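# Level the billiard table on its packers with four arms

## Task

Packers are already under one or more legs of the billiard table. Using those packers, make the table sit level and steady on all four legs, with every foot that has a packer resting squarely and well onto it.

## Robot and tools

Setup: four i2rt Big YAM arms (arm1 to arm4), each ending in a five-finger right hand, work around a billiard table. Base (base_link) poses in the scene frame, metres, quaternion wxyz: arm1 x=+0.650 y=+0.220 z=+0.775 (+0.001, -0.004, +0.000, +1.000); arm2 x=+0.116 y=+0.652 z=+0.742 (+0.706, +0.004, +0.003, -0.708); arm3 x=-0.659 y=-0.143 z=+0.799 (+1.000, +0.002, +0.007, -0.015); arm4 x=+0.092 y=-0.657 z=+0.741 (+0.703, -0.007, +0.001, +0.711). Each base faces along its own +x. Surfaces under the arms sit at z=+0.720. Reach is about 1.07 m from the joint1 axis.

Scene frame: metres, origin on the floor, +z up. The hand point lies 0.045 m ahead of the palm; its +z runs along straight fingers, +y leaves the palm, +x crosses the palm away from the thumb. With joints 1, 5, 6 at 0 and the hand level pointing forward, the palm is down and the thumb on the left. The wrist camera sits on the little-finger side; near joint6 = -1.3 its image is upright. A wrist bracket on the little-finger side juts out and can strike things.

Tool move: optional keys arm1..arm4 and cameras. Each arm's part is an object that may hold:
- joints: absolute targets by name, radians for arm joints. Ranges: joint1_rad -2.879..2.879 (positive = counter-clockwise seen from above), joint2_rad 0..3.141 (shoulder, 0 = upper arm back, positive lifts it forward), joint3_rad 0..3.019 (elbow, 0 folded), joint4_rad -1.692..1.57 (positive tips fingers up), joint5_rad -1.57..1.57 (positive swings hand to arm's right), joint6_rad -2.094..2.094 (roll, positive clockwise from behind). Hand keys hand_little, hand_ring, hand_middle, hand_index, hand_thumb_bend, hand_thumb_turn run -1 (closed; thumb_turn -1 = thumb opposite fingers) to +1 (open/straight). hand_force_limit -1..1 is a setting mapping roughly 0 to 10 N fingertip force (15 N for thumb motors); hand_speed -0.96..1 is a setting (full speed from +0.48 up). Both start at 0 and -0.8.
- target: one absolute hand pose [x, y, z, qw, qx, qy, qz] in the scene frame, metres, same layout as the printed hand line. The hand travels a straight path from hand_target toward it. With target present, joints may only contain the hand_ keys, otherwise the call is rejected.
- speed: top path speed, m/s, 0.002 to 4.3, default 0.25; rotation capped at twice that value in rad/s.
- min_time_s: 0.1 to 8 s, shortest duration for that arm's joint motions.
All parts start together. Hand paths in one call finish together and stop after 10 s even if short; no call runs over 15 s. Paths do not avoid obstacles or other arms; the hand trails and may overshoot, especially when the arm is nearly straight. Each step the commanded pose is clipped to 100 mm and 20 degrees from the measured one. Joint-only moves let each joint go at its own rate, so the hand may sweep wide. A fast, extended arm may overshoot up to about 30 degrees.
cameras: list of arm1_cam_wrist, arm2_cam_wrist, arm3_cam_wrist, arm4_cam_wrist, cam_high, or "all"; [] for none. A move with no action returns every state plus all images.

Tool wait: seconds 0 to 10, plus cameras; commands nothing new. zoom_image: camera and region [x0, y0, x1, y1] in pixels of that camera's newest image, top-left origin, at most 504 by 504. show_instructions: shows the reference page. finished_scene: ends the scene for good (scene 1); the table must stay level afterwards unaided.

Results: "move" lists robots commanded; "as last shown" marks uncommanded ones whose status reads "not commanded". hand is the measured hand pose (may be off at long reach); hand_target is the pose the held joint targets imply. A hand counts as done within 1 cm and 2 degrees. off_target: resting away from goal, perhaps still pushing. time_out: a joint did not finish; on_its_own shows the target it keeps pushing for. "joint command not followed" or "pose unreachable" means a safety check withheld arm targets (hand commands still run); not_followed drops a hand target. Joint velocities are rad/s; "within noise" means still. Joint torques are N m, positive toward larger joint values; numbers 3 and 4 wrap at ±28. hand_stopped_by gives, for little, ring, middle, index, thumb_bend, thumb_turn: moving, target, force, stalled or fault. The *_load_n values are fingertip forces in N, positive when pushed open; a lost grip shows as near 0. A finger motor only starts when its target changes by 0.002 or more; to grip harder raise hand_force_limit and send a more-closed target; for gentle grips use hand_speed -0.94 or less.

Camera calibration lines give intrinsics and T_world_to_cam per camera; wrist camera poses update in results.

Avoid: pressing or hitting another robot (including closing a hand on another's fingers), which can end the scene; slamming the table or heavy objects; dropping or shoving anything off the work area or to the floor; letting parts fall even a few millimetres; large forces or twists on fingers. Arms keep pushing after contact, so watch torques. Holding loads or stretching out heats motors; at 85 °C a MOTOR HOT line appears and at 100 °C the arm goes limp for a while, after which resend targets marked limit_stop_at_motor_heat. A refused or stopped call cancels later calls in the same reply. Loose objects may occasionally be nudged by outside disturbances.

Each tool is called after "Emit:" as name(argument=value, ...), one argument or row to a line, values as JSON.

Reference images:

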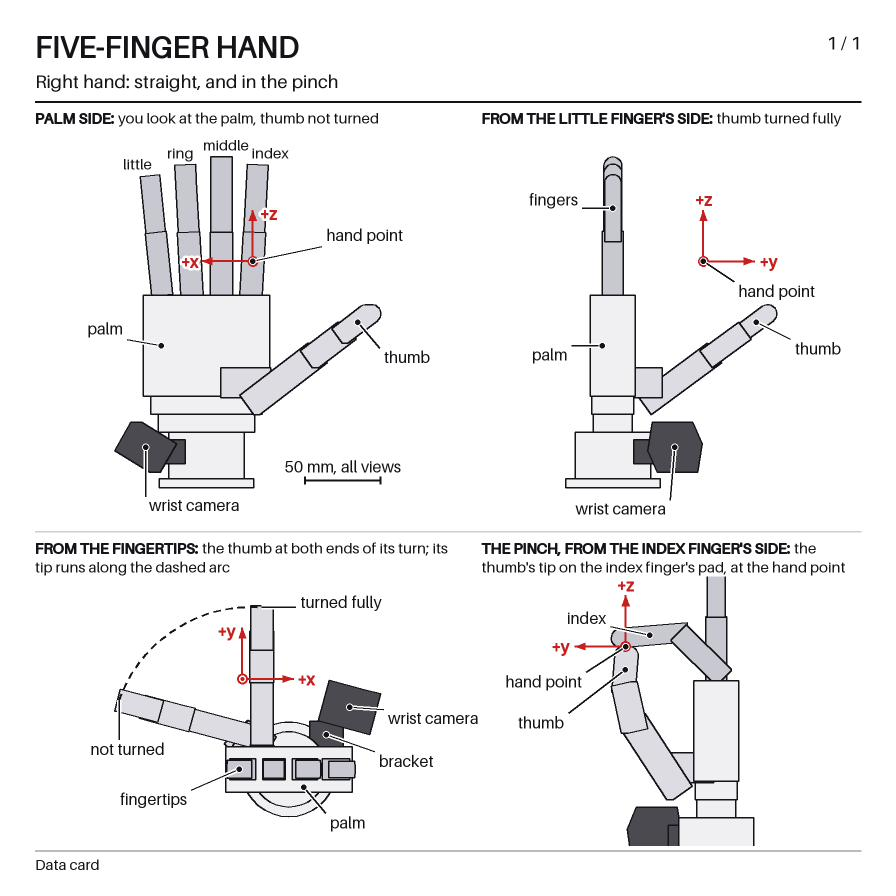

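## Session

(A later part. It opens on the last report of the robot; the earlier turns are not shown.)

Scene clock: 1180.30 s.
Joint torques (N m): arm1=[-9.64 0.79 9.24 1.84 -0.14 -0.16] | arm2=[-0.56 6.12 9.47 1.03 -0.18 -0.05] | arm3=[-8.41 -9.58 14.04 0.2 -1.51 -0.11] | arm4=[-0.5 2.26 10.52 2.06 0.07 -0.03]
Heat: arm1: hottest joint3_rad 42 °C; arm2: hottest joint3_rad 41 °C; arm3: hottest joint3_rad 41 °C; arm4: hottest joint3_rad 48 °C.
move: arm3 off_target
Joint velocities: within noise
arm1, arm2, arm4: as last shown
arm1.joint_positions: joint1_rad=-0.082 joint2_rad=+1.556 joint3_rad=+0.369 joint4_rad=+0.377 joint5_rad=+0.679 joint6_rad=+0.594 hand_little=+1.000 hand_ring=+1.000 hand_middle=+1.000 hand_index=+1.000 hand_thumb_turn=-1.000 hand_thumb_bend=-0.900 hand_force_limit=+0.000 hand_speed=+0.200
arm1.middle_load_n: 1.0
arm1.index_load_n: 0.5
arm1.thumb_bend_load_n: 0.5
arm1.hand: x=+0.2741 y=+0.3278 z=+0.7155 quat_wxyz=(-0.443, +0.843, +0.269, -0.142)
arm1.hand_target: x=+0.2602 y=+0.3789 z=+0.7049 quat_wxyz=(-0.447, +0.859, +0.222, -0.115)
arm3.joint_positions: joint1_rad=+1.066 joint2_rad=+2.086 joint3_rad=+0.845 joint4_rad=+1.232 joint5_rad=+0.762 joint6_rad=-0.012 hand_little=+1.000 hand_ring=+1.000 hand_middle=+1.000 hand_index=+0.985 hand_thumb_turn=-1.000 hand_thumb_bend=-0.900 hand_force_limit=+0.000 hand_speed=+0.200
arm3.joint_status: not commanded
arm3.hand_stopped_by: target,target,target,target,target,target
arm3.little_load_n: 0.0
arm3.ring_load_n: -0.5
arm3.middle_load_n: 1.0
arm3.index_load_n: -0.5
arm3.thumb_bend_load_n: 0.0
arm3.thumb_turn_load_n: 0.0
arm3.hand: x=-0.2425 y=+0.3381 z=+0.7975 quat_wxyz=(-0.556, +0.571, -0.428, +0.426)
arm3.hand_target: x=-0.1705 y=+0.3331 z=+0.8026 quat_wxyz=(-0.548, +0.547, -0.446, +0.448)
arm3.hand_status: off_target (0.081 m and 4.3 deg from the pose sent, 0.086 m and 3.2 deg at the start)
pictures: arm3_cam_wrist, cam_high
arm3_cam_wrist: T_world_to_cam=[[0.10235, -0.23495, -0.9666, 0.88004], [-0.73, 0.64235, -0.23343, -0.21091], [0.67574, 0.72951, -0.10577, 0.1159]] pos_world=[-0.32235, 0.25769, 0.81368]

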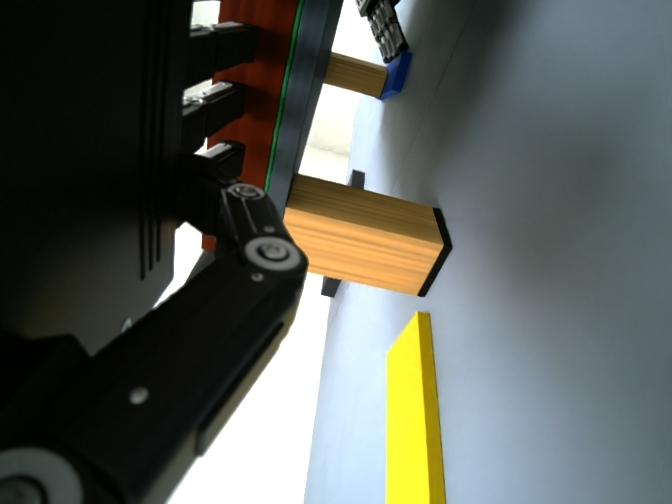

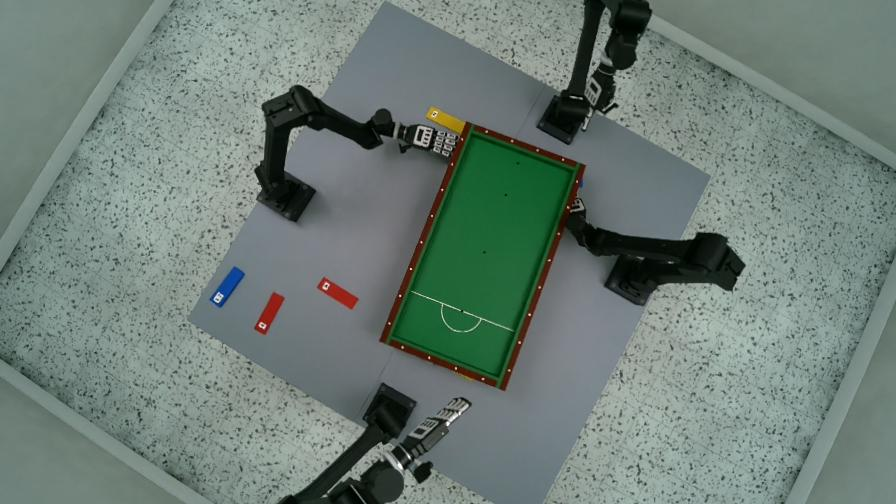

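Emit:
move(
  arm1={"target": [0.303, 0.270, 0.72, 0.4470, -0.8587, -0.2221, 0.1156], "speed": 0.15},
  cameras=[],
)

Emit:
move(
  arm1={"target": [0.335, 0.26, 0.86, 0.4470, -0.8587, -0.2221, 0.1156], "speed": 0.25},
  cameras=[],
)

Emit:
move(
  arm1={"target": [0.40, 0.20, 1.0, 0.408, -0.436, -0.593, 0.54], "speed": 0.5},
  cameras=[],
)

Emit:
move(
  arm1={"target": [0.44, 0.37, 0.955, 0.6583, -0.5869, -0.4720, -0.0110], "speed": 0.5},
  cameras=["cam_high", "arm1_cam_wrist"],
)

Emit:
zoom_image(
  camera="arm1_cam_wrist",
  region=[250, 230, 430, 410],
)

Scene clock: 1189.37 s.
Joint torques (N m): arm1=[2.73 -6.59 4.6 0.47 0.06 0.12] | arm2=[-0.44 5.25 9.62 1.03 -0.14 0.02] | arm3=[-5.36 -10.7 10.62 0.92 -0.69 -0.14] | arm4=[-0.67 2.26 10.55 2.18 0.11 -0.04]
Heat: arm1: hottest joint3_rad 42 °C; arm2: hottest joint3_rad 41 °C; arm3: hottest joint3_rad 43 °C; arm4: hottest joint3_rad 48 °C.
move: arm1 off_target
Joint velocities: within noise
arm1.joint_positions: joint1_rad=+0.154 joint2_rad=+1.490 joint3_rad=+0.369 joint4_rad=-0.009 joint5_rad=+0.896 joint6_rad=+0.999 hand_little=+1.000 hand_ring=+1.000 hand_middle=+1.000 hand_index=+1.000 hand_thumb_turn=-1.000 hand_thumb_bend=-0.900 hand_force_limit=+0.000 hand_speed=+0.200
arm1.joint_status: not commanded
arm1.hand_stopped_by: target,target,target,target,target,target
arm1.little_load_n: 0.0
arm1.ring_load_n: 0.0
arm1.middle_load_n: 0.5
arm1.index_load_n: 0.0
arm1.thumb_bend_load_n: 0.0
arm1.thumb_turn_load_n: 0.0
arm1.hand: x=+0.3131 y=+0.2793 z=+0.7148 quat_wxyz=(-0.454, +0.856, +0.225, -0.101)
arm1.hand_target: x=+0.3032 y=+0.2701 z=+0.7200 quat_wxyz=(-0.447, +0.859, +0.222, -0.116)
arm1.hand_status: off_target (0.015 m and 1.9 deg from the pose sent, 0.065 m and 6.4 deg at the start)
arm2, arm3, arm4: as last shown
arm3.joint_positions: joint1_rad=+1.034 joint2_rad=+2.095 joint3_rad=+0.892 joint4_rad=+1.216 joint5_rad=+0.742 joint6_rad=-0.012 hand_little=+1.000 hand_ring=+1.000 hand_middle=+1.000 hand_index=+0.985 hand_thumb_turn=-1.000 hand_thumb_bend=-0.900 hand_force_limit=+0.000 hand_speed=+0.200
arm3.ring_load_n: 0.0
arm3.middle_load_n: 0.5
arm3.index_load_n: 0.0
arm3.hand: x=-0.2195 y=+0.3431 z=+0.8048 quat_wxyz=(-0.561, +0.561, -0.432, +0.429)
arm3.hand_target: x=-0.1705 y=+0.3332 z=+0.8027 quat_wxyz=(-0.549, +0.547, -0.446, +0.448)

Scene clock: 1190.87 s.
Joint torques (N m): arm1=[2.32 -2.32 10.74 0.85 0.84 0.07] | arm2=[-1.55 6.07 9.68 1.35 -0.16 -0.08] | arm3=[-5.48 -11.11 10.09 1.14 -0.67 -0.11] | arm4=[-0.62 2.2 10.48 2.15 0.11 -0.01]
Heat: arm1: hottest joint3_rad 42 °C; arm2: hottest joint3_rad 41 °C; arm3: hottest joint3_rad 43 °C; arm4: hottest joint3_rad 48 °C.
move: arm1 off_target
Joint velocities: within noise
arm1.joint_positions: joint1_rad=+0.223 joint2_rad=+0.954 joint3_rad=+0.453 joint4_rad=-0.757 joint5_rad=+0.905 joint6_rad=+1.100 hand_little=+1.000 hand_ring=+1.000 hand_middle=+1.000 hand_index=+1.000 hand_thumb_turn=-1.000 hand_thumb_bend=-0.900 hand_force_limit=+0.000 hand_speed=+0.200
arm1.joint_status: not commanded
arm1.hand_stopped_by: target,target,target,target,target,target
arm1.little_load_n: 0.0
arm1.ring_load_n: 0.0
arm1.middle_load_n: 0.0
arm1.index_load_n: -1.0
arm1.thumb_bend_load_n: 0.5
arm1.thumb_turn_load_n: 0.0
arm1.hand: x=+0.3625 y=+0.2691 z=+0.8330 quat_wxyz=(-0.445, +0.859, +0.239, -0.082)
arm1.hand_target: x=+0.3366 y=+0.2602 z=+0.8602 quat_wxyz=(-0.447, +0.859, +0.222, -0.116)
arm1.hand_status: off_target (0.040 m and 4.3 deg from the pose sent, 0.148 m and 1.9 deg at the start)
arm2, arm3, arm4: as last shown
arm2.little_load_n: 0.5
arm2.ring_load_n: 0.5
arm3.joint_positions: joint1_rad=+1.031 joint2_rad=+2.099 joint3_rad=+0.898 joint4_rad=+1.211 joint5_rad=+0.741 joint6_rad=-0.012 hand_little=+1.000 hand_ring=+1.000 hand_middle=+1.000 hand_index=+0.985 hand_thumb_turn=-1.000 hand_thumb_bend=-0.900 hand_force_limit=+0.000 hand_speed=+0.200
arm3.middle_load_n: 1.0
arm3.hand: x=-0.2173 y=+0.3434 z=+0.8036 quat_wxyz=(-0.560, +0.562, -0.432, +0.429)
arm3.hand_target: x=-0.1705 y=+0.3332 z=+0.8027 quat_wxyz=(-0.548, +0.547, -0.446, +0.448)

Scene clock: 1193.17 s.
Joint torques (N m): arm1=[1.44 3.96 9.5 2.29 -0.2 -0.17] | arm2=[-1.55 5.66 9.43 1.44 -0.15 -0.02] | arm3=[-5.42 -10.87 10.1 1.02 -0.65 -0.11] | arm4=[-0.44 2.61 10.73 2.1 0.12 -0.04]
Heat: arm1: hottest joint3_rad 42 °C; arm2: hottest joint3_rad 41 °C; arm3: hottest joint3_rad 43 °C; arm4: hottest joint3_rad 48 °C.
move: arm1 off_target
Joint velocities: within noise
arm1.joint_positions: joint1_rad=-0.694 joint2_rad=+0.088 joint3_rad=+0.277 joint4_rad=-0.364 joint5_rad=-0.977 joint6_rad=-0.114 hand_little=+1.000 hand_ring=+1.000 hand_middle=+1.000 hand_index=+1.000 hand_thumb_turn=-1.000 hand_thumb_bend=-0.900 hand_force_limit=+0.000 hand_speed=+0.200
arm1.joint_status: not commanded
arm1.hand_stopped_by: target,target,target,target,target,target
arm1.little_load_n: 0.0
arm1.ring_load_n: -0.5
arm1.middle_load_n: 0.0
arm1.index_load_n: 0.0
arm1.thumb_bend_load_n: 0.0
arm1.thumb_turn_load_n: 0.0
arm1.hand: x=+0.4026 y=+0.1983 z=+0.9858 quat_wxyz=(-0.391, +0.454, +0.588, -0.543)
arm1.hand_target: x=+0.4007 y=+0.1999 z=+0.9999 quat_wxyz=(-0.408, +0.436, +0.593, -0.540)
arm1.hand_status: off_target (0.015 m and 2.9 deg from the pose sent, 0.185 m and 84.1 deg at the start; a joint's target at an end of its range on 4 of 69 steps)
arm2, arm3, arm4: as last shown
arm2.little_load_n: 0.0
arm2.ring_load_n: 0.0
arm3.thumb_bend_load_n: 0.5

Scene clock: 1195.40 s.
Joint torques (N m): arm1=[1.32 3.49 7.53 2.26 0.29 -0.21] | arm2=[-1.14 5.19 9.46 1.05 -0.16 -0.05] | arm3=[-5.25 -10.87 10.18 1.13 -0.58 -0.13] | arm4=[-0.26 2.26 10.69 2.24 0.13 -0.02]
Heat: arm1: hottest joint3_rad 43 °C; arm2: hottest joint3_rad 41 °C; arm3: hottest joint3_rad 43 °C; arm4: hottest joint3_rad 48 °C.
move: arm1 done
Joint velocities: within noise
arm1.joint_positions: joint1_rad=+0.039 joint2_rad=+0.128 joint3_rad=+0.244 joint4_rad=-0.348 joint5_rad=+0.933 joint6_rad=-0.495 hand_little=+1.000 hand_ring=+1.000 hand_middle=+1.000 hand_index=+1.000 hand_thumb_turn=-1.000 hand_thumb_bend=-0.900 hand_force_limit=+0.000 hand_speed=+0.200
arm1.joint_status: not commanded
arm1.hand_stopped_by: target,target,target,target,target,target
arm1.little_load_n: 0.0
arm1.ring_load_n: 0.0
arm1.middle_load_n: 0.0
arm1.index_load_n: 0.0
arm1.thumb_bend_load_n: 0.0
arm1.thumb_turn_load_n: 0.0
arm1.hand: x=+0.4407 y=+0.3691 z=+0.9547 quat_wxyz=(-0.655, +0.590, +0.472, +0.009)
arm1.hand_target: x=+0.4401 y=+0.3700 z=+0.9550 quat_wxyz=(-0.658, +0.587, +0.472, +0.011)
arm1.hand_status: done (0.001 m and 0.5 deg from the pose sent, 0.178 m and 74.6 deg at the start; a joint's target at an end of its range on 25 of 67 steps)
arm2, arm3, arm4: as last shown
arm3.middle_load_n: 0.5
arm3.thumb_bend_load_n: 0.0
arm4.middle_load_n: 0.5
pictures: arm1_cam_wrist, cam_high
arm1_cam_wrist: T_world_to_cam=[[0.67189, 0.45415, -0.58507, 0.09707], [-0.01152, -0.78344, -0.62136, 0.88608], [-0.74056, 0.42423, -0.52116, 0.77869]] pos_world=[0.52165, 0.31977, 1.01319]

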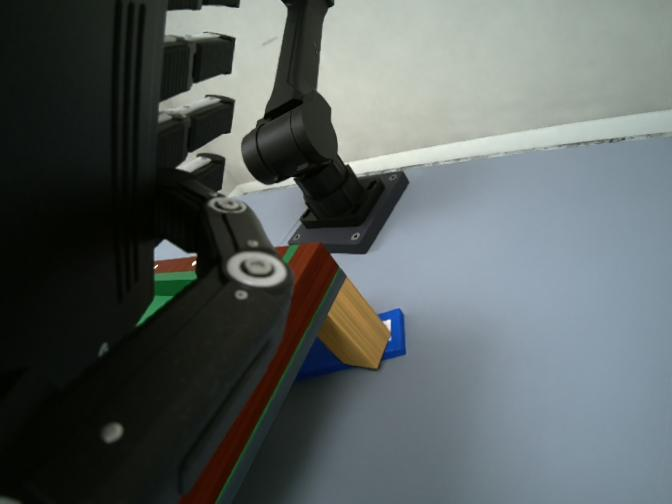

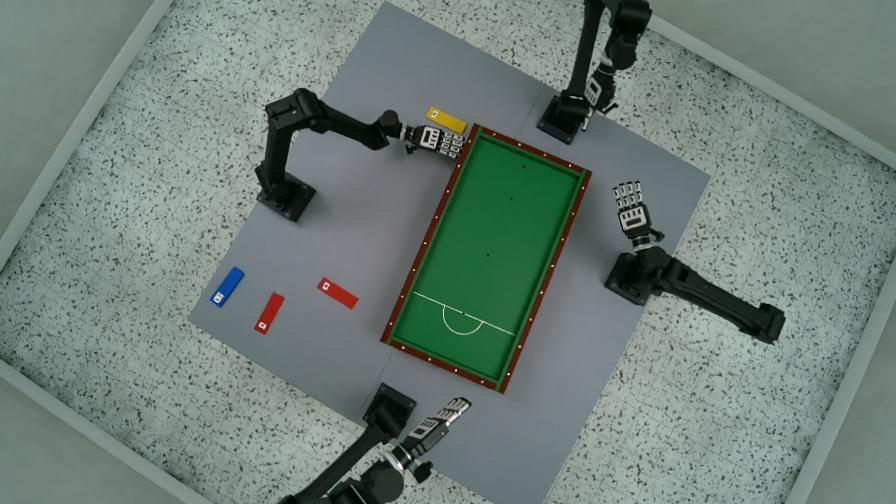

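Scaled by 2.800 from the camera's image (finer frame: 960x720).

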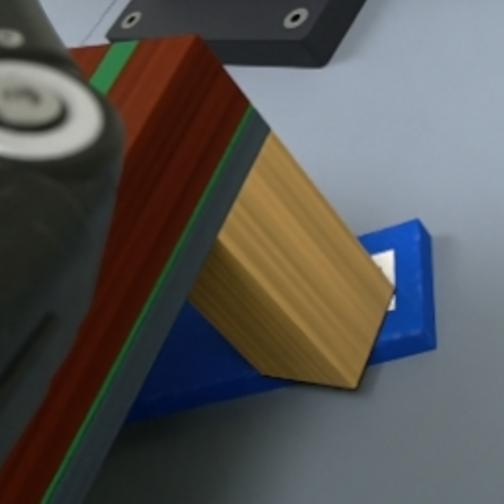

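Emit:
zoom_image(
  camera="cam_high",
  region=[540, 140, 620, 240],
)

Scaled by 5.040.

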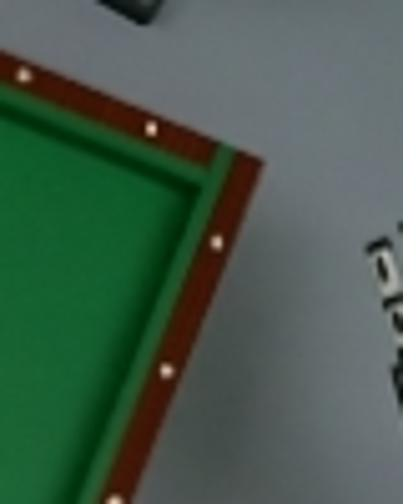

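Emit:
move(
  arm3={"target": [-0.30, 0.32, 0.80, -0.548, 0.548, -0.4469, 0.4469], "speed": 0.15},
  arm1={"target": [0.45, 0.37, 0.93, 0.3875, -0.5534, -0.6039, 0.4229], "speed": 0.3},
  cameras=["cam_high"],
)

Scene clock: 1230.63 s.
Joint torques (N m): arm1=[0.5 -0.21 10.77 0.57 -0.87 -0.17] | arm2=[-0.97 5.01 9.51 1.1 -0.14 -0.06] | arm3=[1.61 -12.57 2.24 2.92 -0.12 -0.13] | arm4=[-0.5 2.67 10.76 2.11 0.12 -0.04]
Heat: arm1: hottest joint3_rad 42 °C; arm2: hottest joint3_rad 41 °C; arm3: hottest joint3_rad 44 °C; arm4: hottest joint3_rad 49 °C.
move: arm1 off_target; arm3 done
Joint velocities: within noise
arm1.joint_positions: joint1_rad=-1.358 joint2_rad=+0.795 joint3_rad=+0.477 joint4_rad=-0.980 joint5_rad=-1.207 joint6_rad=-1.223 hand_little=+1.000 hand_ring=+1.000 hand_middle=+1.000 hand_index=+1.000 hand_thumb_turn=-1.000 hand_thumb_bend=-0.900 hand_force_limit=+0.000 hand_speed=+0.200
arm1.joint_status: not commanded
arm1.hand_stopped_by: target,target,target,target,target,target
arm1.little_load_n: 0.0
arm1.ring_load_n: 0.0
arm1.middle_load_n: 0.0
arm1.index_load_n: 0.0
arm1.thumb_bend_load_n: 0.0
arm1.thumb_turn_load_n: 0.0
arm1.hand: x=+0.4522 y=+0.3516 z=+0.9102 quat_wxyz=(-0.368, +0.565, +0.596, -0.435)
arm1.hand_target: x=+0.4501 y=+0.3692 z=+0.9298 quat_wxyz=(-0.388, +0.554, +0.604, -0.422)
arm1.hand_status: off_target (0.027 m and 3.1 deg from the pose sent, 0.026 m and 61.0 deg at the start)
arm2, arm4: as last shown
arm3.joint_positions: joint1_rad=+1.180 joint2_rad=+2.076 joint3_rad=+0.754 joint4_rad=+1.322 joint5_rad=+0.952 joint6_rad=-0.012 hand_little=+1.000 hand_ring=+1.000 hand_middle=+1.000 hand_index=+0.985 hand_thumb_turn=-1.000 hand_thumb_bend=-0.900 hand_force_limit=+0.000 hand_speed=+0.200
arm3.joint_status: not commanded
arm3.hand_stopped_by: target,target,target,target,target,target
arm3.little_load_n: 0.0
arm3.ring_load_n: 0.0
arm3.middle_load_n: 0.0
arm3.index_load_n: 0.0
arm3.thumb_bend_load_n: 0.0
arm3.thumb_turn_load_n: 0.0
arm3.hand: x=-0.2972 y=+0.3195 z=+0.7937 quat_wxyz=(-0.542, +0.552, -0.449, +0.447)
arm3.hand_target: x=-0.3000 y=+0.3200 z=+0.8000 quat_wxyz=(-0.548, +0.548, -0.447, +0.447)
arm3.hand_status: done (0.007 m and 0.8 deg from the pose sent, 0.086 m and 3.3 deg at the start)
arm4.middle_load_n: 0.0

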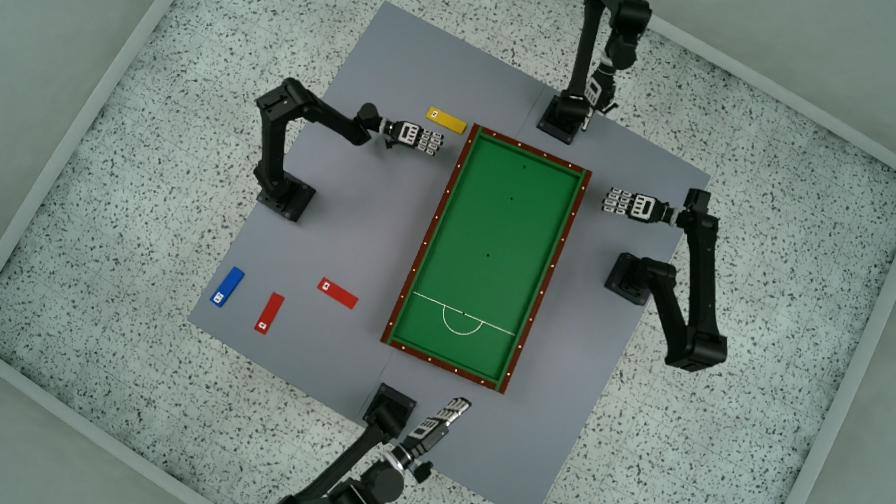

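Emit:
move(
  arm1={"target": [0.44, 0.395, 0.82, 0.3875, -0.5534, -0.6039, 0.4229], "speed": 0.2},
  cameras=["cam_high", "arm1_cam_wrist"],
)

Scene clock: 1233.70 s.
Joint torques (N m): arm1=[2.2 -4.07 4.82 1.39 -0.68 0.1] | arm2=[-1.85 6.12 9.31 1.2 -0.22 -0.06] | arm3=[1.32 -12.63 2.33 2.97 -0.12 -0.14] | arm4=[-0.32 2.2 10.61 2.07 0.1 0]
Heat: arm1: hottest joint3_rad 43 °C; arm2: hottest joint3_rad 41 °C; arm3: hottest joint3_rad 44 °C; arm4: hottest joint3_rad 49 °C.
move: arm1 done
Joint velocities: within noise
arm1.joint_positions: joint1_rad=-1.353 joint2_rad=+1.149 joint3_rad=+0.376 joint4_rad=-0.445 joint5_rad=-1.205 joint6_rad=-1.191 hand_little=+1.000 hand_ring=+1.000 hand_middle=+1.000 hand_index=+1.000 hand_thumb_turn=-1.000 hand_thumb_bend=-0.900 hand_force_limit=+0.000 hand_speed=+0.200
arm1.joint_status: not commanded
arm1.hand_stopped_by: target,target,target,target,target,target
arm1.little_load_n: 0.0
arm1.ring_load_n: 0.0
arm1.middle_load_n: 0.0
arm1.index_load_n: 0.0
arm1.thumb_bend_load_n: 0.0
arm1.thumb_turn_load_n: 0.0
arm1.hand: x=+0.4418 y=+0.3973 z=+0.8193 quat_wxyz=(-0.387, +0.556, +0.602, -0.423)
arm1.hand_target: x=+0.4400 y=+0.3951 z=+0.8201 quat_wxyz=(-0.388, +0.553, +0.604, -0.423)
arm1.hand_status: done (0.003 m and 0.3 deg from the pose sent, 0.101 m and 3.1 deg at the start)
arm2, arm3, arm4: as last shown
arm2.thumb_turn_load_n: -0.5
arm3.ring_load_n: -0.5
arm3.thumb_bend_load_n: 0.5
pictures: arm1_cam_wrist, cam_high
arm1_cam_wrist: T_world_to_cam=[[0.28334, 0.27223, -0.91957, 0.52236], [0.63145, -0.77464, -0.03476, 0.05591], [-0.7218, -0.57081, -0.39138, 0.97771]] pos_world=[0.5224, 0.4592, 0.86495]

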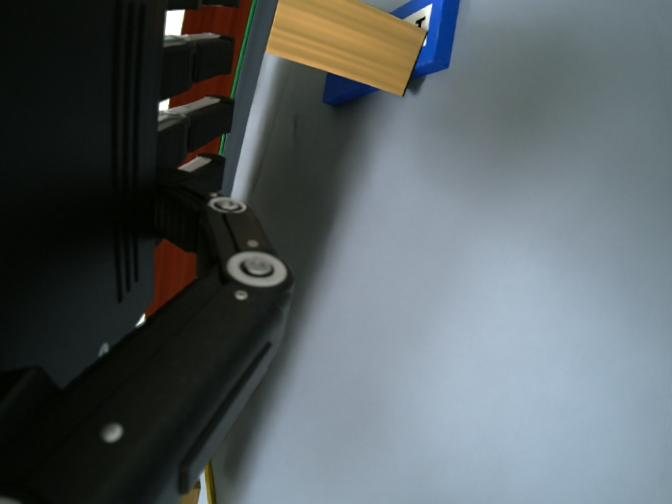

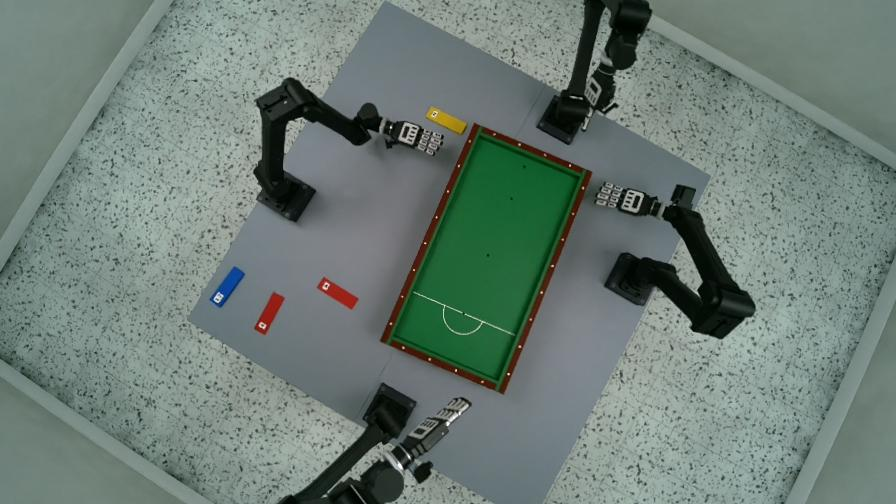

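Emit:
zoom_image(
  camera="arm1_cam_wrist",
  region=[310, 0, 490, 130],
)

Emit:
move(
  arm1={"target": [0.385, 0.392, 0.815, 0.3875, -0.5534, -0.6039, 0.4229], "speed": 0.08},
  cameras=["cam_high", "arm1_cam_wrist"],
)

Emit:
zoom_image(
  camera="arm1_cam_wrist",
  region=[310, 0, 490, 130],
)

Scaled by 2.800 from the camera's image (finer frame: 960x720).

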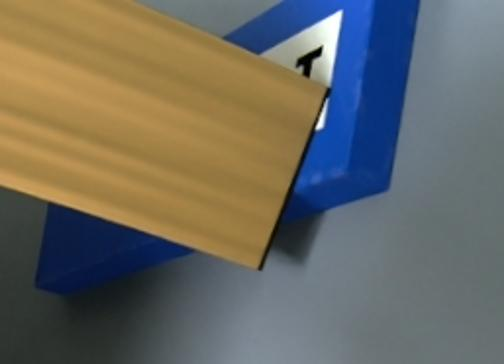

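Scene clock: 1242.67 s.
Joint torques (N m): arm1=[3.78 -2.55 5.48 2.33 0.07 -0.02] | arm2=[-0.32 5.48 9.29 1.11 -0.12 -0.13] | arm3=[1.67 -12.81 2.36 2.99 -0.1 -0.13] | arm4=[-0.97 2.26 10.5 2 0.14 -0.02]
Heat: arm1: hottest joint3_rad 43 °C; arm2: hottest joint3_rad 41 °C; arm3: hottest joint3_rad 43 °C; arm4: hottest joint3_rad 49 °C.
move: arm1 done
Joint velocities: within noise
arm1.joint_positions: joint1_rad=-1.153 joint2_rad=+1.164 joint3_rad=+0.313 joint4_rad=+0.052 joint5_rad=-1.091 joint6_rad=-0.736 hand_little=+1.000 hand_ring=+1.000 hand_middle=+1.000 hand_index=+1.000 hand_thumb_turn=-1.000 hand_thumb_bend=-0.900 hand_force_limit=+0.000 hand_speed=+0.200
arm1.joint_status: not commanded
arm1.hand_stopped_by: target,target,target,target,target,target
arm1.little_load_n: 0.0
arm1.ring_load_n: 0.0
arm1.middle_load_n: 0.0
arm1.index_load_n: 0.0
arm1.thumb_bend_load_n: 0.0
arm1.thumb_turn_load_n: 0.0
arm1.hand: x=+0.3932 y=+0.3949 z=+0.8169 quat_wxyz=(-0.392, +0.559, +0.597, -0.421)
arm1.hand_target: x=+0.3855 y=+0.3918 z=+0.8153 quat_wxyz=(-0.387, +0.553, +0.604, -0.423)
arm1.hand_status: done (0.009 m and 1.2 deg from the pose sent, 0.057 m and 0.4 deg at the start)
arm2.joint_positions: joint1_rad=+0.329 joint2_rad=+0.337 joint3_rad=+1.086 joint4_rad=-1.690 joint5_rad=-0.005 joint6_rad=+1.175 hand_little=-1.000 hand_ring=-1.000 hand_middle=+1.000 hand_index=-0.751 hand_thumb_turn=-1.000 hand_thumb_bend=-0.900 hand_force_limit=+0.000 hand_speed=+0.200
arm2.joint_status: not commanded
arm2.hand_stopped_by: target,target,fault,target,target,target
arm2.little_load_n: 0.0
arm2.ring_load_n: 0.0
arm2.middle_load_n: 0.0
arm2.index_load_n: -1.5
arm2.thumb_bend_load_n: 0.0
arm2.thumb_turn_load_n: -1.0
arm2.hand: x=+0.2217 y=+0.5482 z=+1.1076 quat_wxyz=(-0.211, -0.392, -0.868, +0.220)
arm2.hand_target: x=+0.2208 y=+0.5491 z=+1.1191 quat_wxyz=(-0.214, -0.391, -0.866, +0.226)
arm2.hand_status: not commanded
arm3: as last shown
arm3.ring_load_n: 0.0
arm3.index_load_n: -0.5
arm3.thumb_bend_load_n: 0.0
arm4.joint_positions: joint1_rad=-0.387 joint2_rad=+0.621 joint3_rad=+1.372 joint4_rad=-1.283 joint5_rad=+0.075 joint6_rad=-1.403 hand_little=+1.000 hand_ring=+1.000 hand_middle=+1.000 hand_index=+1.000 hand_thumb_turn=+1.000 hand_thumb_bend=+1.000 hand_force_limit=+0.000 hand_speed=-0.800
arm4.joint_status: not commanded
arm4.hand_stopped_by: target,target,target,target,target,target
arm4.little_load_n: 0.0
arm4.ring_load_n: 0.0
arm4.middle_load_n: 0.0
arm4.index_load_n: 0.0
arm4.thumb_bend_load_n: 0.0
arm4.thumb_turn_load_n: 0.0
arm4.hand: x=+0.2392 y=-0.4541 z=+1.2384 quat_wxyz=(-0.281, +0.764, +0.414, +0.407)
arm4.hand_target: x=+0.2386 y=-0.4553 z=+1.2474 quat_wxyz=(-0.287, +0.760, +0.412, +0.413)
arm4.hand_status: not commanded
pictures: arm1_cam_wrist, cam_high
arm1_cam_wrist: T_world_to_cam=[[0.28286, 0.26782, -0.92101, 0.53761], [0.61893, -0.78452, -0.03804, 0.09605], [-0.73274, -0.55928, -0.38767, 0.93701]] pos_world=[0.47507, 0.45542, 0.86206]

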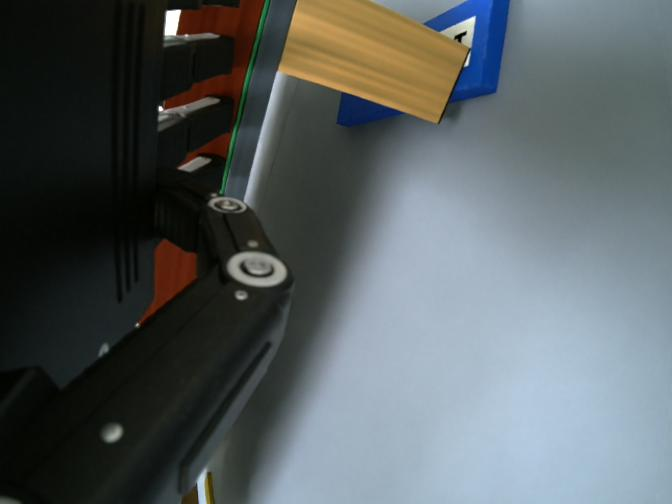

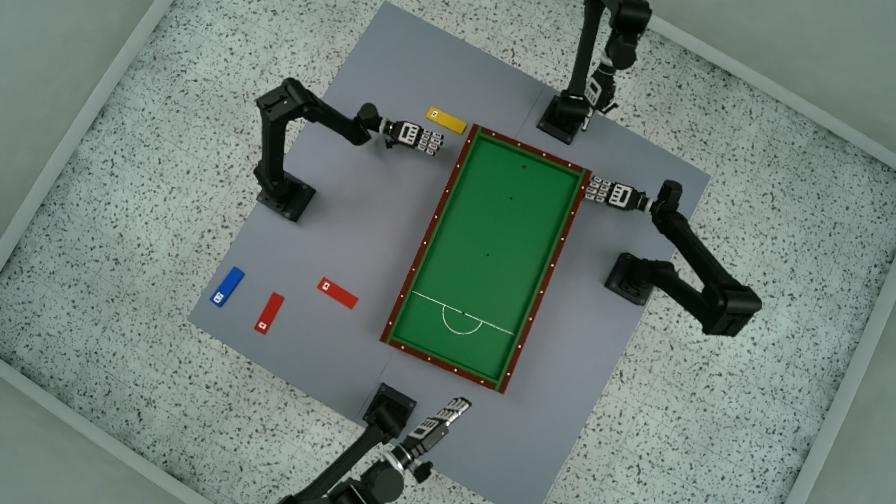

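Scaled by 2.800 from the camera's image (finer frame: 960x720).

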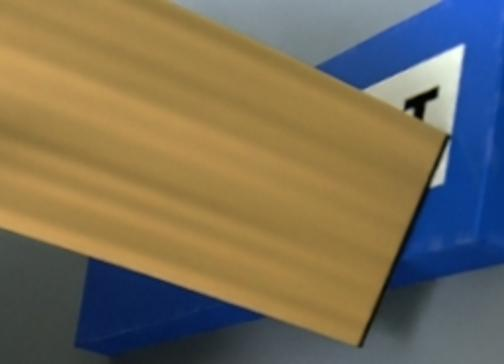

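Emit:
move(
  arm1={"target": [0.35, 0.389, 0.815, 0.3875, -0.5534, -0.6039, 0.4229], "speed": 0.05},
  cameras=["cam_high", "arm1_cam_wrist"],
)

Emit:
zoom_image(
  camera="arm1_cam_wrist",
  region=[320, 0, 520, 144],
)

Scene clock: 1249.50 s.
Joint torques (N m): arm1=[6.48 -1.85 6.27 2.04 -0.63 0.06] | arm2=[-0.67 4.42 9.44 1.28 -0.17 -0.12] | arm3=[1.38 -13.04 2.41 3.1 -0.15 -0.14] | arm4=[-0.73 2.78 10.45 2 0.13 -0.03]
Heat: arm1: hottest joint3_rad 42 °C; arm2: hottest joint3_rad 41 °C; arm3: hottest joint3_rad 42 °C; arm4: hottest joint3_rad 49 °C.
move: arm1 off_target
Joint velocities: within noise
arm1.joint_positions: joint1_rad=-1.057 joint2_rad=+1.207 joint3_rad=+0.308 joint4_rad=+0.242 joint5_rad=-0.978 joint6_rad=-0.578 hand_little=+1.000 hand_ring=+1.000 hand_middle=+1.000 hand_index=+1.000 hand_thumb_turn=-1.000 hand_thumb_bend=-0.900 hand_force_limit=+0.000 hand_speed=+0.200
arm1.joint_status: not commanded
arm1.hand_stopped_by: target,target,target,target,target,target
arm1.little_load_n: 0.0
arm1.ring_load_n: 0.0
arm1.middle_load_n: 0.0
arm1.index_load_n: 0.0
arm1.thumb_bend_load_n: 0.0
arm1.thumb_turn_load_n: 0.0
arm1.hand: x=+0.3679 y=+0.4012 z=+0.8143 quat_wxyz=(-0.401, +0.571, +0.590, -0.406)
arm1.hand_target: x=+0.3522 y=+0.3885 z=+0.8156 quat_wxyz=(-0.387, +0.553, +0.604, -0.423)
arm1.hand_status: off_target (0.022 m and 3.6 deg from the pose sent, 0.044 m and 1.2 deg at the start)
arm2, arm3, arm4: as last shown
arm3.ring_load_n: -0.5
arm3.index_load_n: 0.0
pictures: arm1_cam_wrist, cam_high
arm1_cam_wrist: T_world_to_cam=[[0.30348, 0.26733, -0.91457, 0.52812], [0.58596, -0.80924, -0.0421, 0.14196], [-0.75136, -0.52312, -0.40224, 0.92518]] pos_world=[0.45169, 0.45769, 0.86111]

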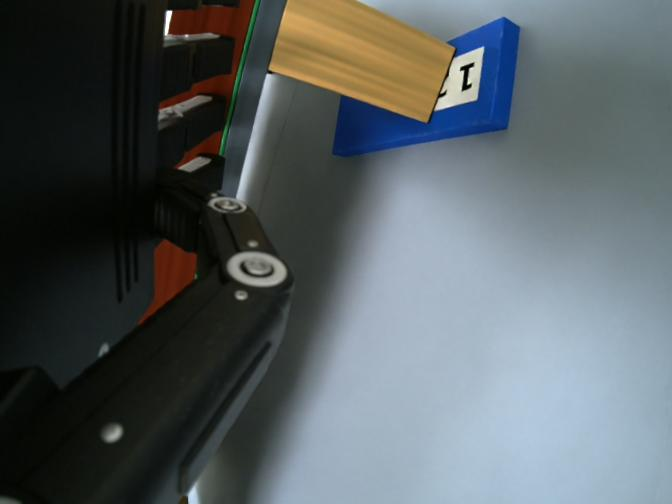

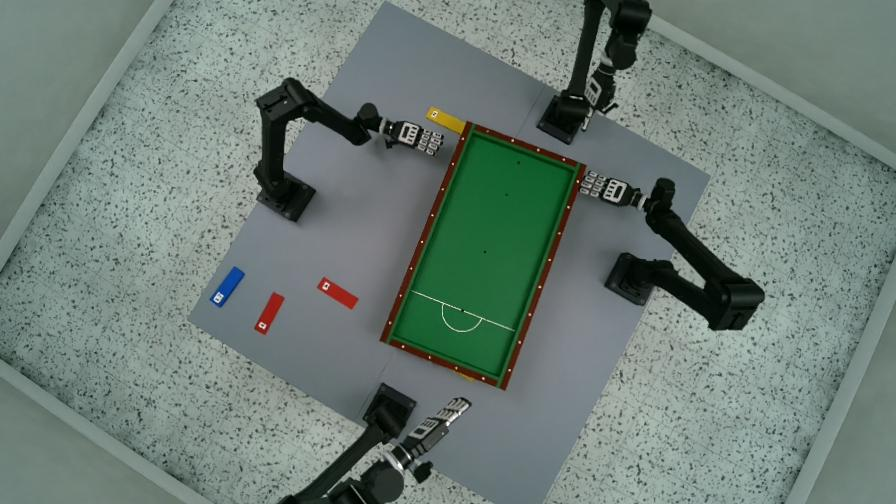

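Scaled by 2.520 from the camera's image (finer frame: 960x720).

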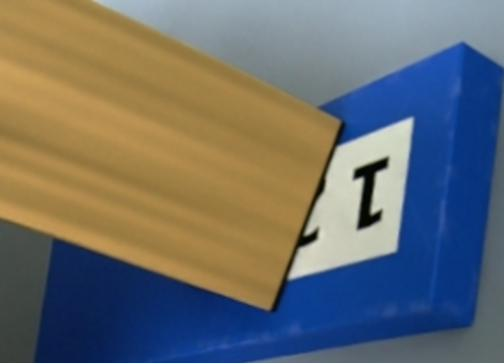

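Emit:
move(
  arm1={"target": [0.44, 0.395, 0.83, 0.3875, -0.5534, -0.6039, 0.4229], "speed": 0.15},
  cameras=["cam_high", "arm3_cam_wrist", "arm1_cam_wrist"],
)

Emit:
zoom_image(
  camera="cam_high",
  region=[410, 90, 510, 190],
)

Emit:
zoom_image(
  camera="arm1_cam_wrist",
  region=[310, 0, 490, 130],
)

Scene clock: 1254.80 s.
Joint torques (N m): arm1=[1.03 -2.02 8.49 0.65 -0.85 -0.22] | arm2=[-1.26 5.07 9.32 1.14 -0.15 -0.11] | arm3=[1.32 -12.69 2.35 2.96 -0.11 -0.13] | arm4=[-0.21 2.26 10.44 2.04 0.08 -0.04]
Heat: arm1: hottest joint3_rad 42 °C; arm2: hottest joint3_rad 41 °C; arm3: hottest joint3_rad 41 °C; arm4: hottest joint3_rad 49 °C.
move: arm1 off_target
Joint velocities: within noise
arm1.joint_positions: joint1_rad=-1.340 joint2_rad=+1.095 joint3_rad=+0.338 joint4_rad=-0.474 joint5_rad=-1.200 joint6_rad=-1.162 hand_little=+1.000 hand_ring=+1.000 hand_middle=+1.000 hand_index=+1.000 hand_thumb_turn=-1.000 hand_thumb_bend=-0.900 hand_force_limit=+0.000 hand_speed=+0.200
arm1.joint_status: not commanded
arm1.hand_stopped_by: target,target,target,target,target,target
arm1.little_load_n: 0.0
arm1.ring_load_n: 0.0
arm1.middle_load_n: 0.0
arm1.index_load_n: 0.0
arm1.thumb_bend_load_n: 0.0
arm1.thumb_turn_load_n: 0.0
arm1.hand: x=+0.4440 y=+0.3757 z=+0.8184 quat_wxyz=(-0.373, +0.565, +0.596, -0.432)
arm1.hand_target: x=+0.4404 y=+0.3944 z=+0.8302 quat_wxyz=(-0.388, +0.554, +0.604, -0.423)
arm1.hand_status: off_target (0.023 m and 2.5 deg from the pose sent, 0.074 m and 3.6 deg at the start)
arm2, arm3, arm4: as last shown
arm2.thumb_turn_load_n: -0.5
arm3.ring_load_n: 0.0
arm3.thumb_bend_load_n: 0.5
arm4.little_load_n: -0.5
pictures: arm1_cam_wrist, arm3_cam_wrist, cam_high
arm1_cam_wrist: T_world_to_cam=[[0.2918, 0.2376, -0.9265, 0.54169], [0.63229, -0.77473, 0.00046, 0.00861], [-0.71768, -0.58595, -0.3763, 0.95812]] pos_world=[0.52411, 0.43938, 0.86241]
arm3_cam_wrist: T_world_to_cam=[[0.08856, -0.2364, -0.96761, 0.87481], [-0.67809, 0.69727, -0.23241, -0.24274], [0.72963, 0.67671, -0.09855, 0.19324]] pos_world=[-0.38306, 0.24529, 0.8091]

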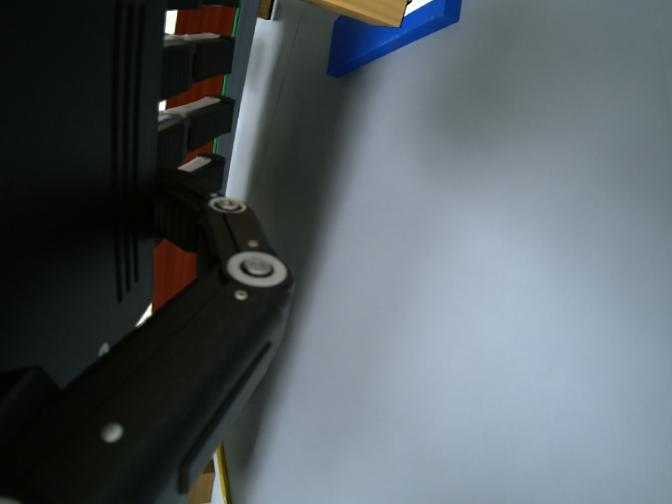

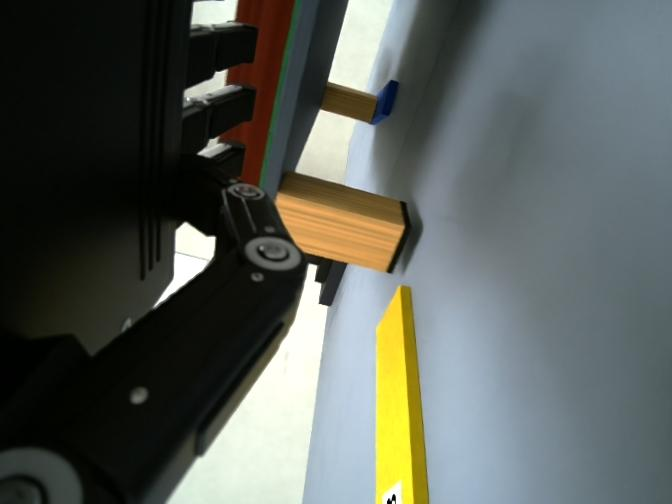

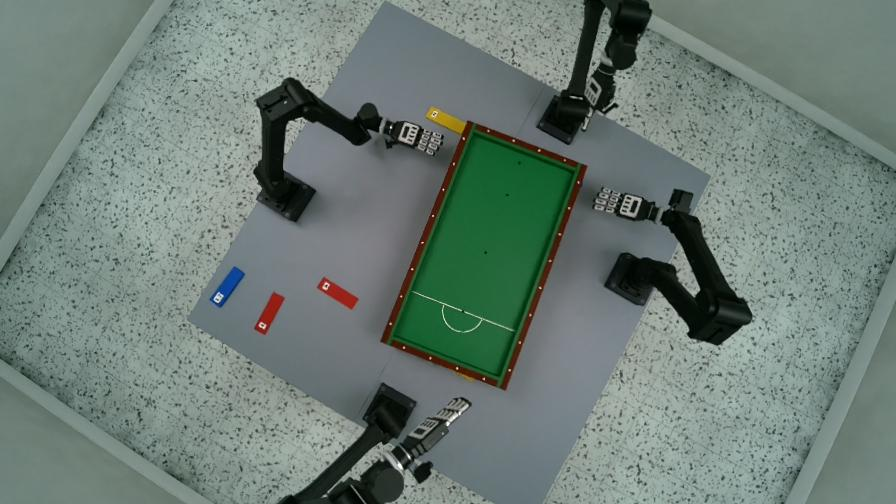

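Scaled by 5.040.

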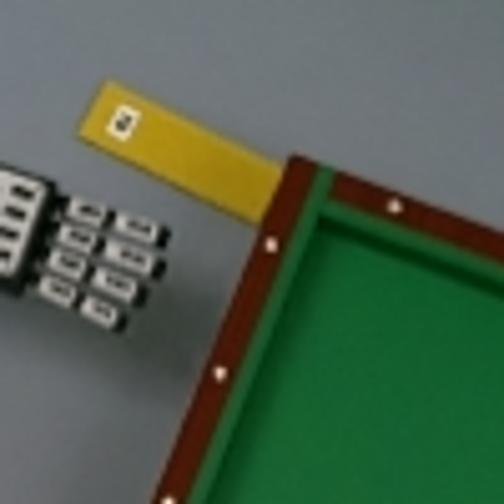

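Scaled by 2.800 from the camera's image (finer frame: 960x720).

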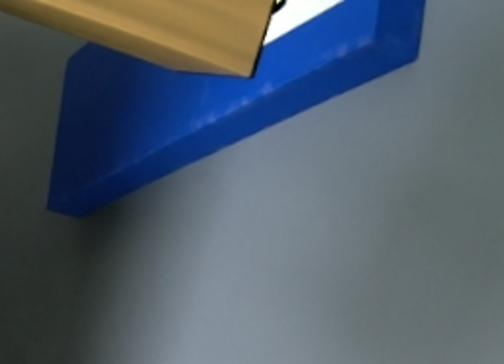

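Emit:
move(
  arm3={"target": [-0.42, 0.22, 0.86, -0.548, 0.548, -0.4469, 0.4469], "speed": 0.2},
  arm2={"target": [0.0, 0.43, 1.12, 0, -0.3827, -0.9239, 0], "speed": 0.4, "joints": {"hand_little": 1, "hand_ring": 1, "hand_index": 1}},
  cameras=["cam_high"],
)

Emit:
move(
  arm2={"target": [-0.25, 0.50, 1.0, 0, 0.101, -0.995, 0], "speed": 0.4},
  cameras=["cam_high", "arm2_cam_wrist"],
)

Scene clock: 1272.33 s.
Joint torques (N m): arm1=[0.97 -2.08 8.47 0.65 -0.85 -0.2] | arm2=[-0.44 -3.43 10.78 0.59 0.08 -0.06] | arm3=[1.03 -7.12 2.06 2.62 -0.14 -0.18] | arm4=[-0.62 2.78 10.55 2.22 0.08 -0.04]
Heat: arm1: hottest joint3_rad 43 °C; arm2: hottest joint3_rad 41 °C; arm3: hottest joint3_rad 40 °C; arm4: hottest joint3_rad 49 °C.
move: arm2 off_target; arm3 done
Joint velocities: within noise
arm1, arm4: as last shown
arm1.hand: x=+0.4440 y=+0.3757 z=+0.8184 quat_wxyz=(-0.373, +0.564, +0.596, -0.432)
arm2.joint_positions: joint1_rad=-0.680 joint2_rad=+0.986 joint3_rad=+1.395 joint4_rad=-1.691 joint5_rad=-0.046 joint6_rad=+0.124 hand_little=+1.000 hand_ring=+1.000 hand_middle=+1.000 hand_index=+1.000 hand_thumb_turn=-1.000 hand_thumb_bend=-0.900 hand_force_limit=+0.000 hand_speed=+0.200
arm2.joint_status: all done
arm2.hand_stopped_by: target,target,fault,target,target,target
arm2.little_load_n: 0.0
arm2.ring_load_n: 0.0
arm2.middle_load_n: 0.0
arm2.index_load_n: 0.0
arm2.thumb_bend_load_n: 0.0
arm2.thumb_turn_load_n: 0.0
arm2.hand: x=-0.0005 y=+0.4310 z=+1.1043 quat_wxyz=(+0.019, -0.385, -0.912, +0.140)
arm2.hand_target: x=+0.0000 y=+0.4298 z=+1.1187 quat_wxyz=(+0.025, -0.376, -0.913, +0.155)
arm2.hand_status: off_target (0.016 m and 16.3 deg from the pose sent, 0.251 m and 35.7 deg at the start; pose on its path clipped on 16 of 54 steps; a joint's target at an end of its range on 54 of 54 steps)
arm3.joint_positions: joint1_rad=+1.419 joint2_rad=+1.732 joint3_rad=+0.364 joint4_rad=+1.391 joint5_rad=+1.190 joint6_rad=-0.022 hand_little=+1.000 hand_ring=+1.000 hand_middle=+1.000 hand_index=+0.985 hand_thumb_turn=-1.000 hand_thumb_bend=-0.900 hand_force_limit=+0.000 hand_speed=+0.200
arm3.joint_status: not commanded
arm3.hand_stopped_by: target,target,target,target,target,target
arm3.little_load_n: 0.0
arm3.ring_load_n: 0.0
arm3.middle_load_n: 0.0
arm3.index_load_n: 0.0
arm3.thumb_bend_load_n: 0.0
arm3.thumb_turn_load_n: 0.0
arm3.hand: x=-0.4182 y=+0.2212 z=+0.8594 quat_wxyz=(-0.548, +0.547, -0.450, +0.445)
arm3.hand_target: x=-0.4200 y=+0.2200 z=+0.8600 quat_wxyz=(-0.548, +0.548, -0.447, +0.447)
arm3.hand_status: done (0.002 m and 0.5 deg from the pose sent, 0.171 m and 0.8 deg at the start)
arm4.little_load_n: 0.0

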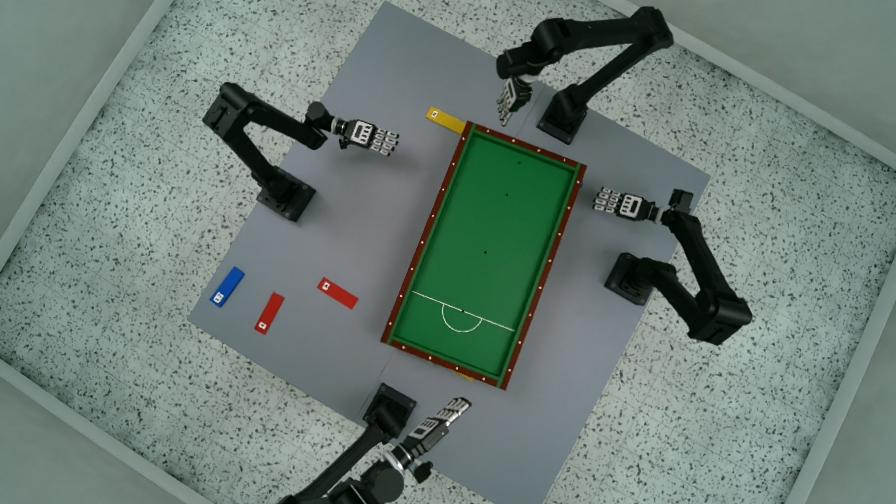

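Scene clock: 1274.63 s.
Joint torques (N m): arm1=[0.97 -2.08 8.49 0.65 -0.85 -0.2] | arm2=[-0.85 -10.81 10.91 0.69 -0.02 -0.06] | arm3=[1.03 -7.71 2.02 2.51 -0.14 -0.13] | arm4=[-0.03 3.02 10.43 2.1 0.13 -0.07]
Heat: arm1: hottest joint3_rad 43 °C; arm2: hottest joint3_rad 41 °C; arm3: hottest joint3_rad 40 °C; arm4: hottest joint3_rad 49 °C.
move: arm2 off_target
Joint velocities: within noise
arm1, arm3, arm4: as last shown
arm2.joint_positions: joint1_rad=-1.057 joint2_rad=+1.482 joint3_rad=+1.481 joint4_rad=-1.613 joint5_rad=-0.006 joint6_rad=-1.258 hand_little=+1.000 hand_ring=+1.000 hand_middle=+1.000 hand_index=+1.000 hand_thumb_turn=-1.000 hand_thumb_bend=-0.900 hand_force_limit=+0.000 hand_speed=+0.200
arm2.joint_status: not commanded
arm2.hand_stopped_by: target,target,fault,target,target,target
arm2.little_load_n: 0.0
arm2.ring_load_n: 0.0
arm2.middle_load_n: 0.0
arm2.index_load_n: 0.0
arm2.thumb_bend_load_n: 0.0
arm2.thumb_turn_load_n: 0.0
arm2.hand: x=-0.2371 y=+0.5050 z=+0.9876 quat_wxyz=(-0.022, +0.099, -0.995, -0.011)
arm2.hand_target: x=-0.2494 y=+0.5003 z=+1.0001 quat_wxyz=(+0.000, +0.101, -0.995, +0.000)
arm2.hand_status: off_target (0.019 m and 2.8 deg from the pose sent, 0.279 m and 59.4 deg at the start)
arm3.middle_load_n: -0.5
pictures: arm2_cam_wrist, cam_high
arm2_cam_wrist: T_world_to_cam=[[-0.42982, 0.90087, 0.06065, -0.61905], [0.75101, 0.31941, 0.5779, -0.55756], [0.50124, 0.29394, -0.81385, 0.89164]] pos_world=[-0.29427, 0.47369, 1.08542]

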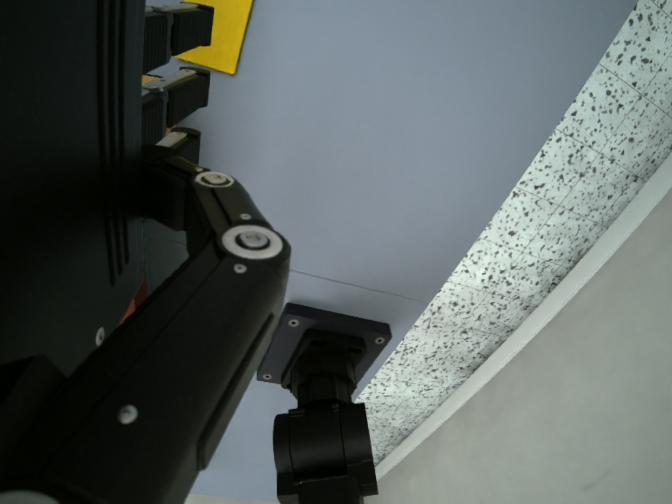

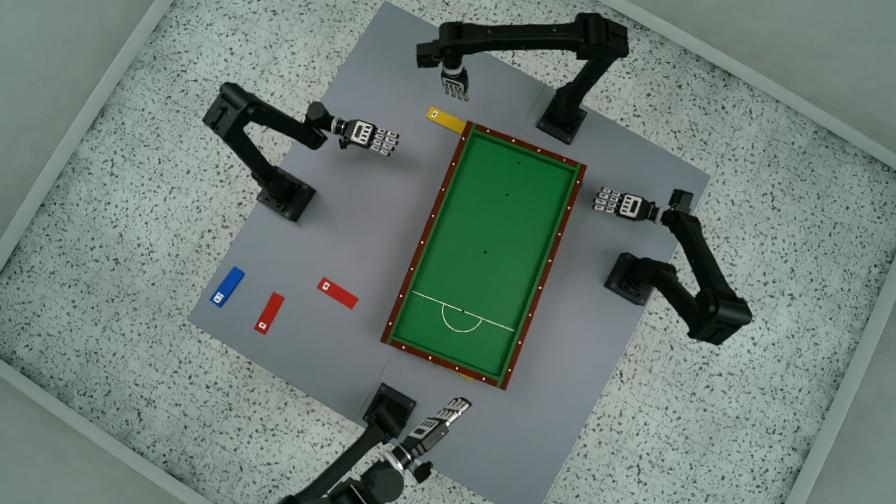

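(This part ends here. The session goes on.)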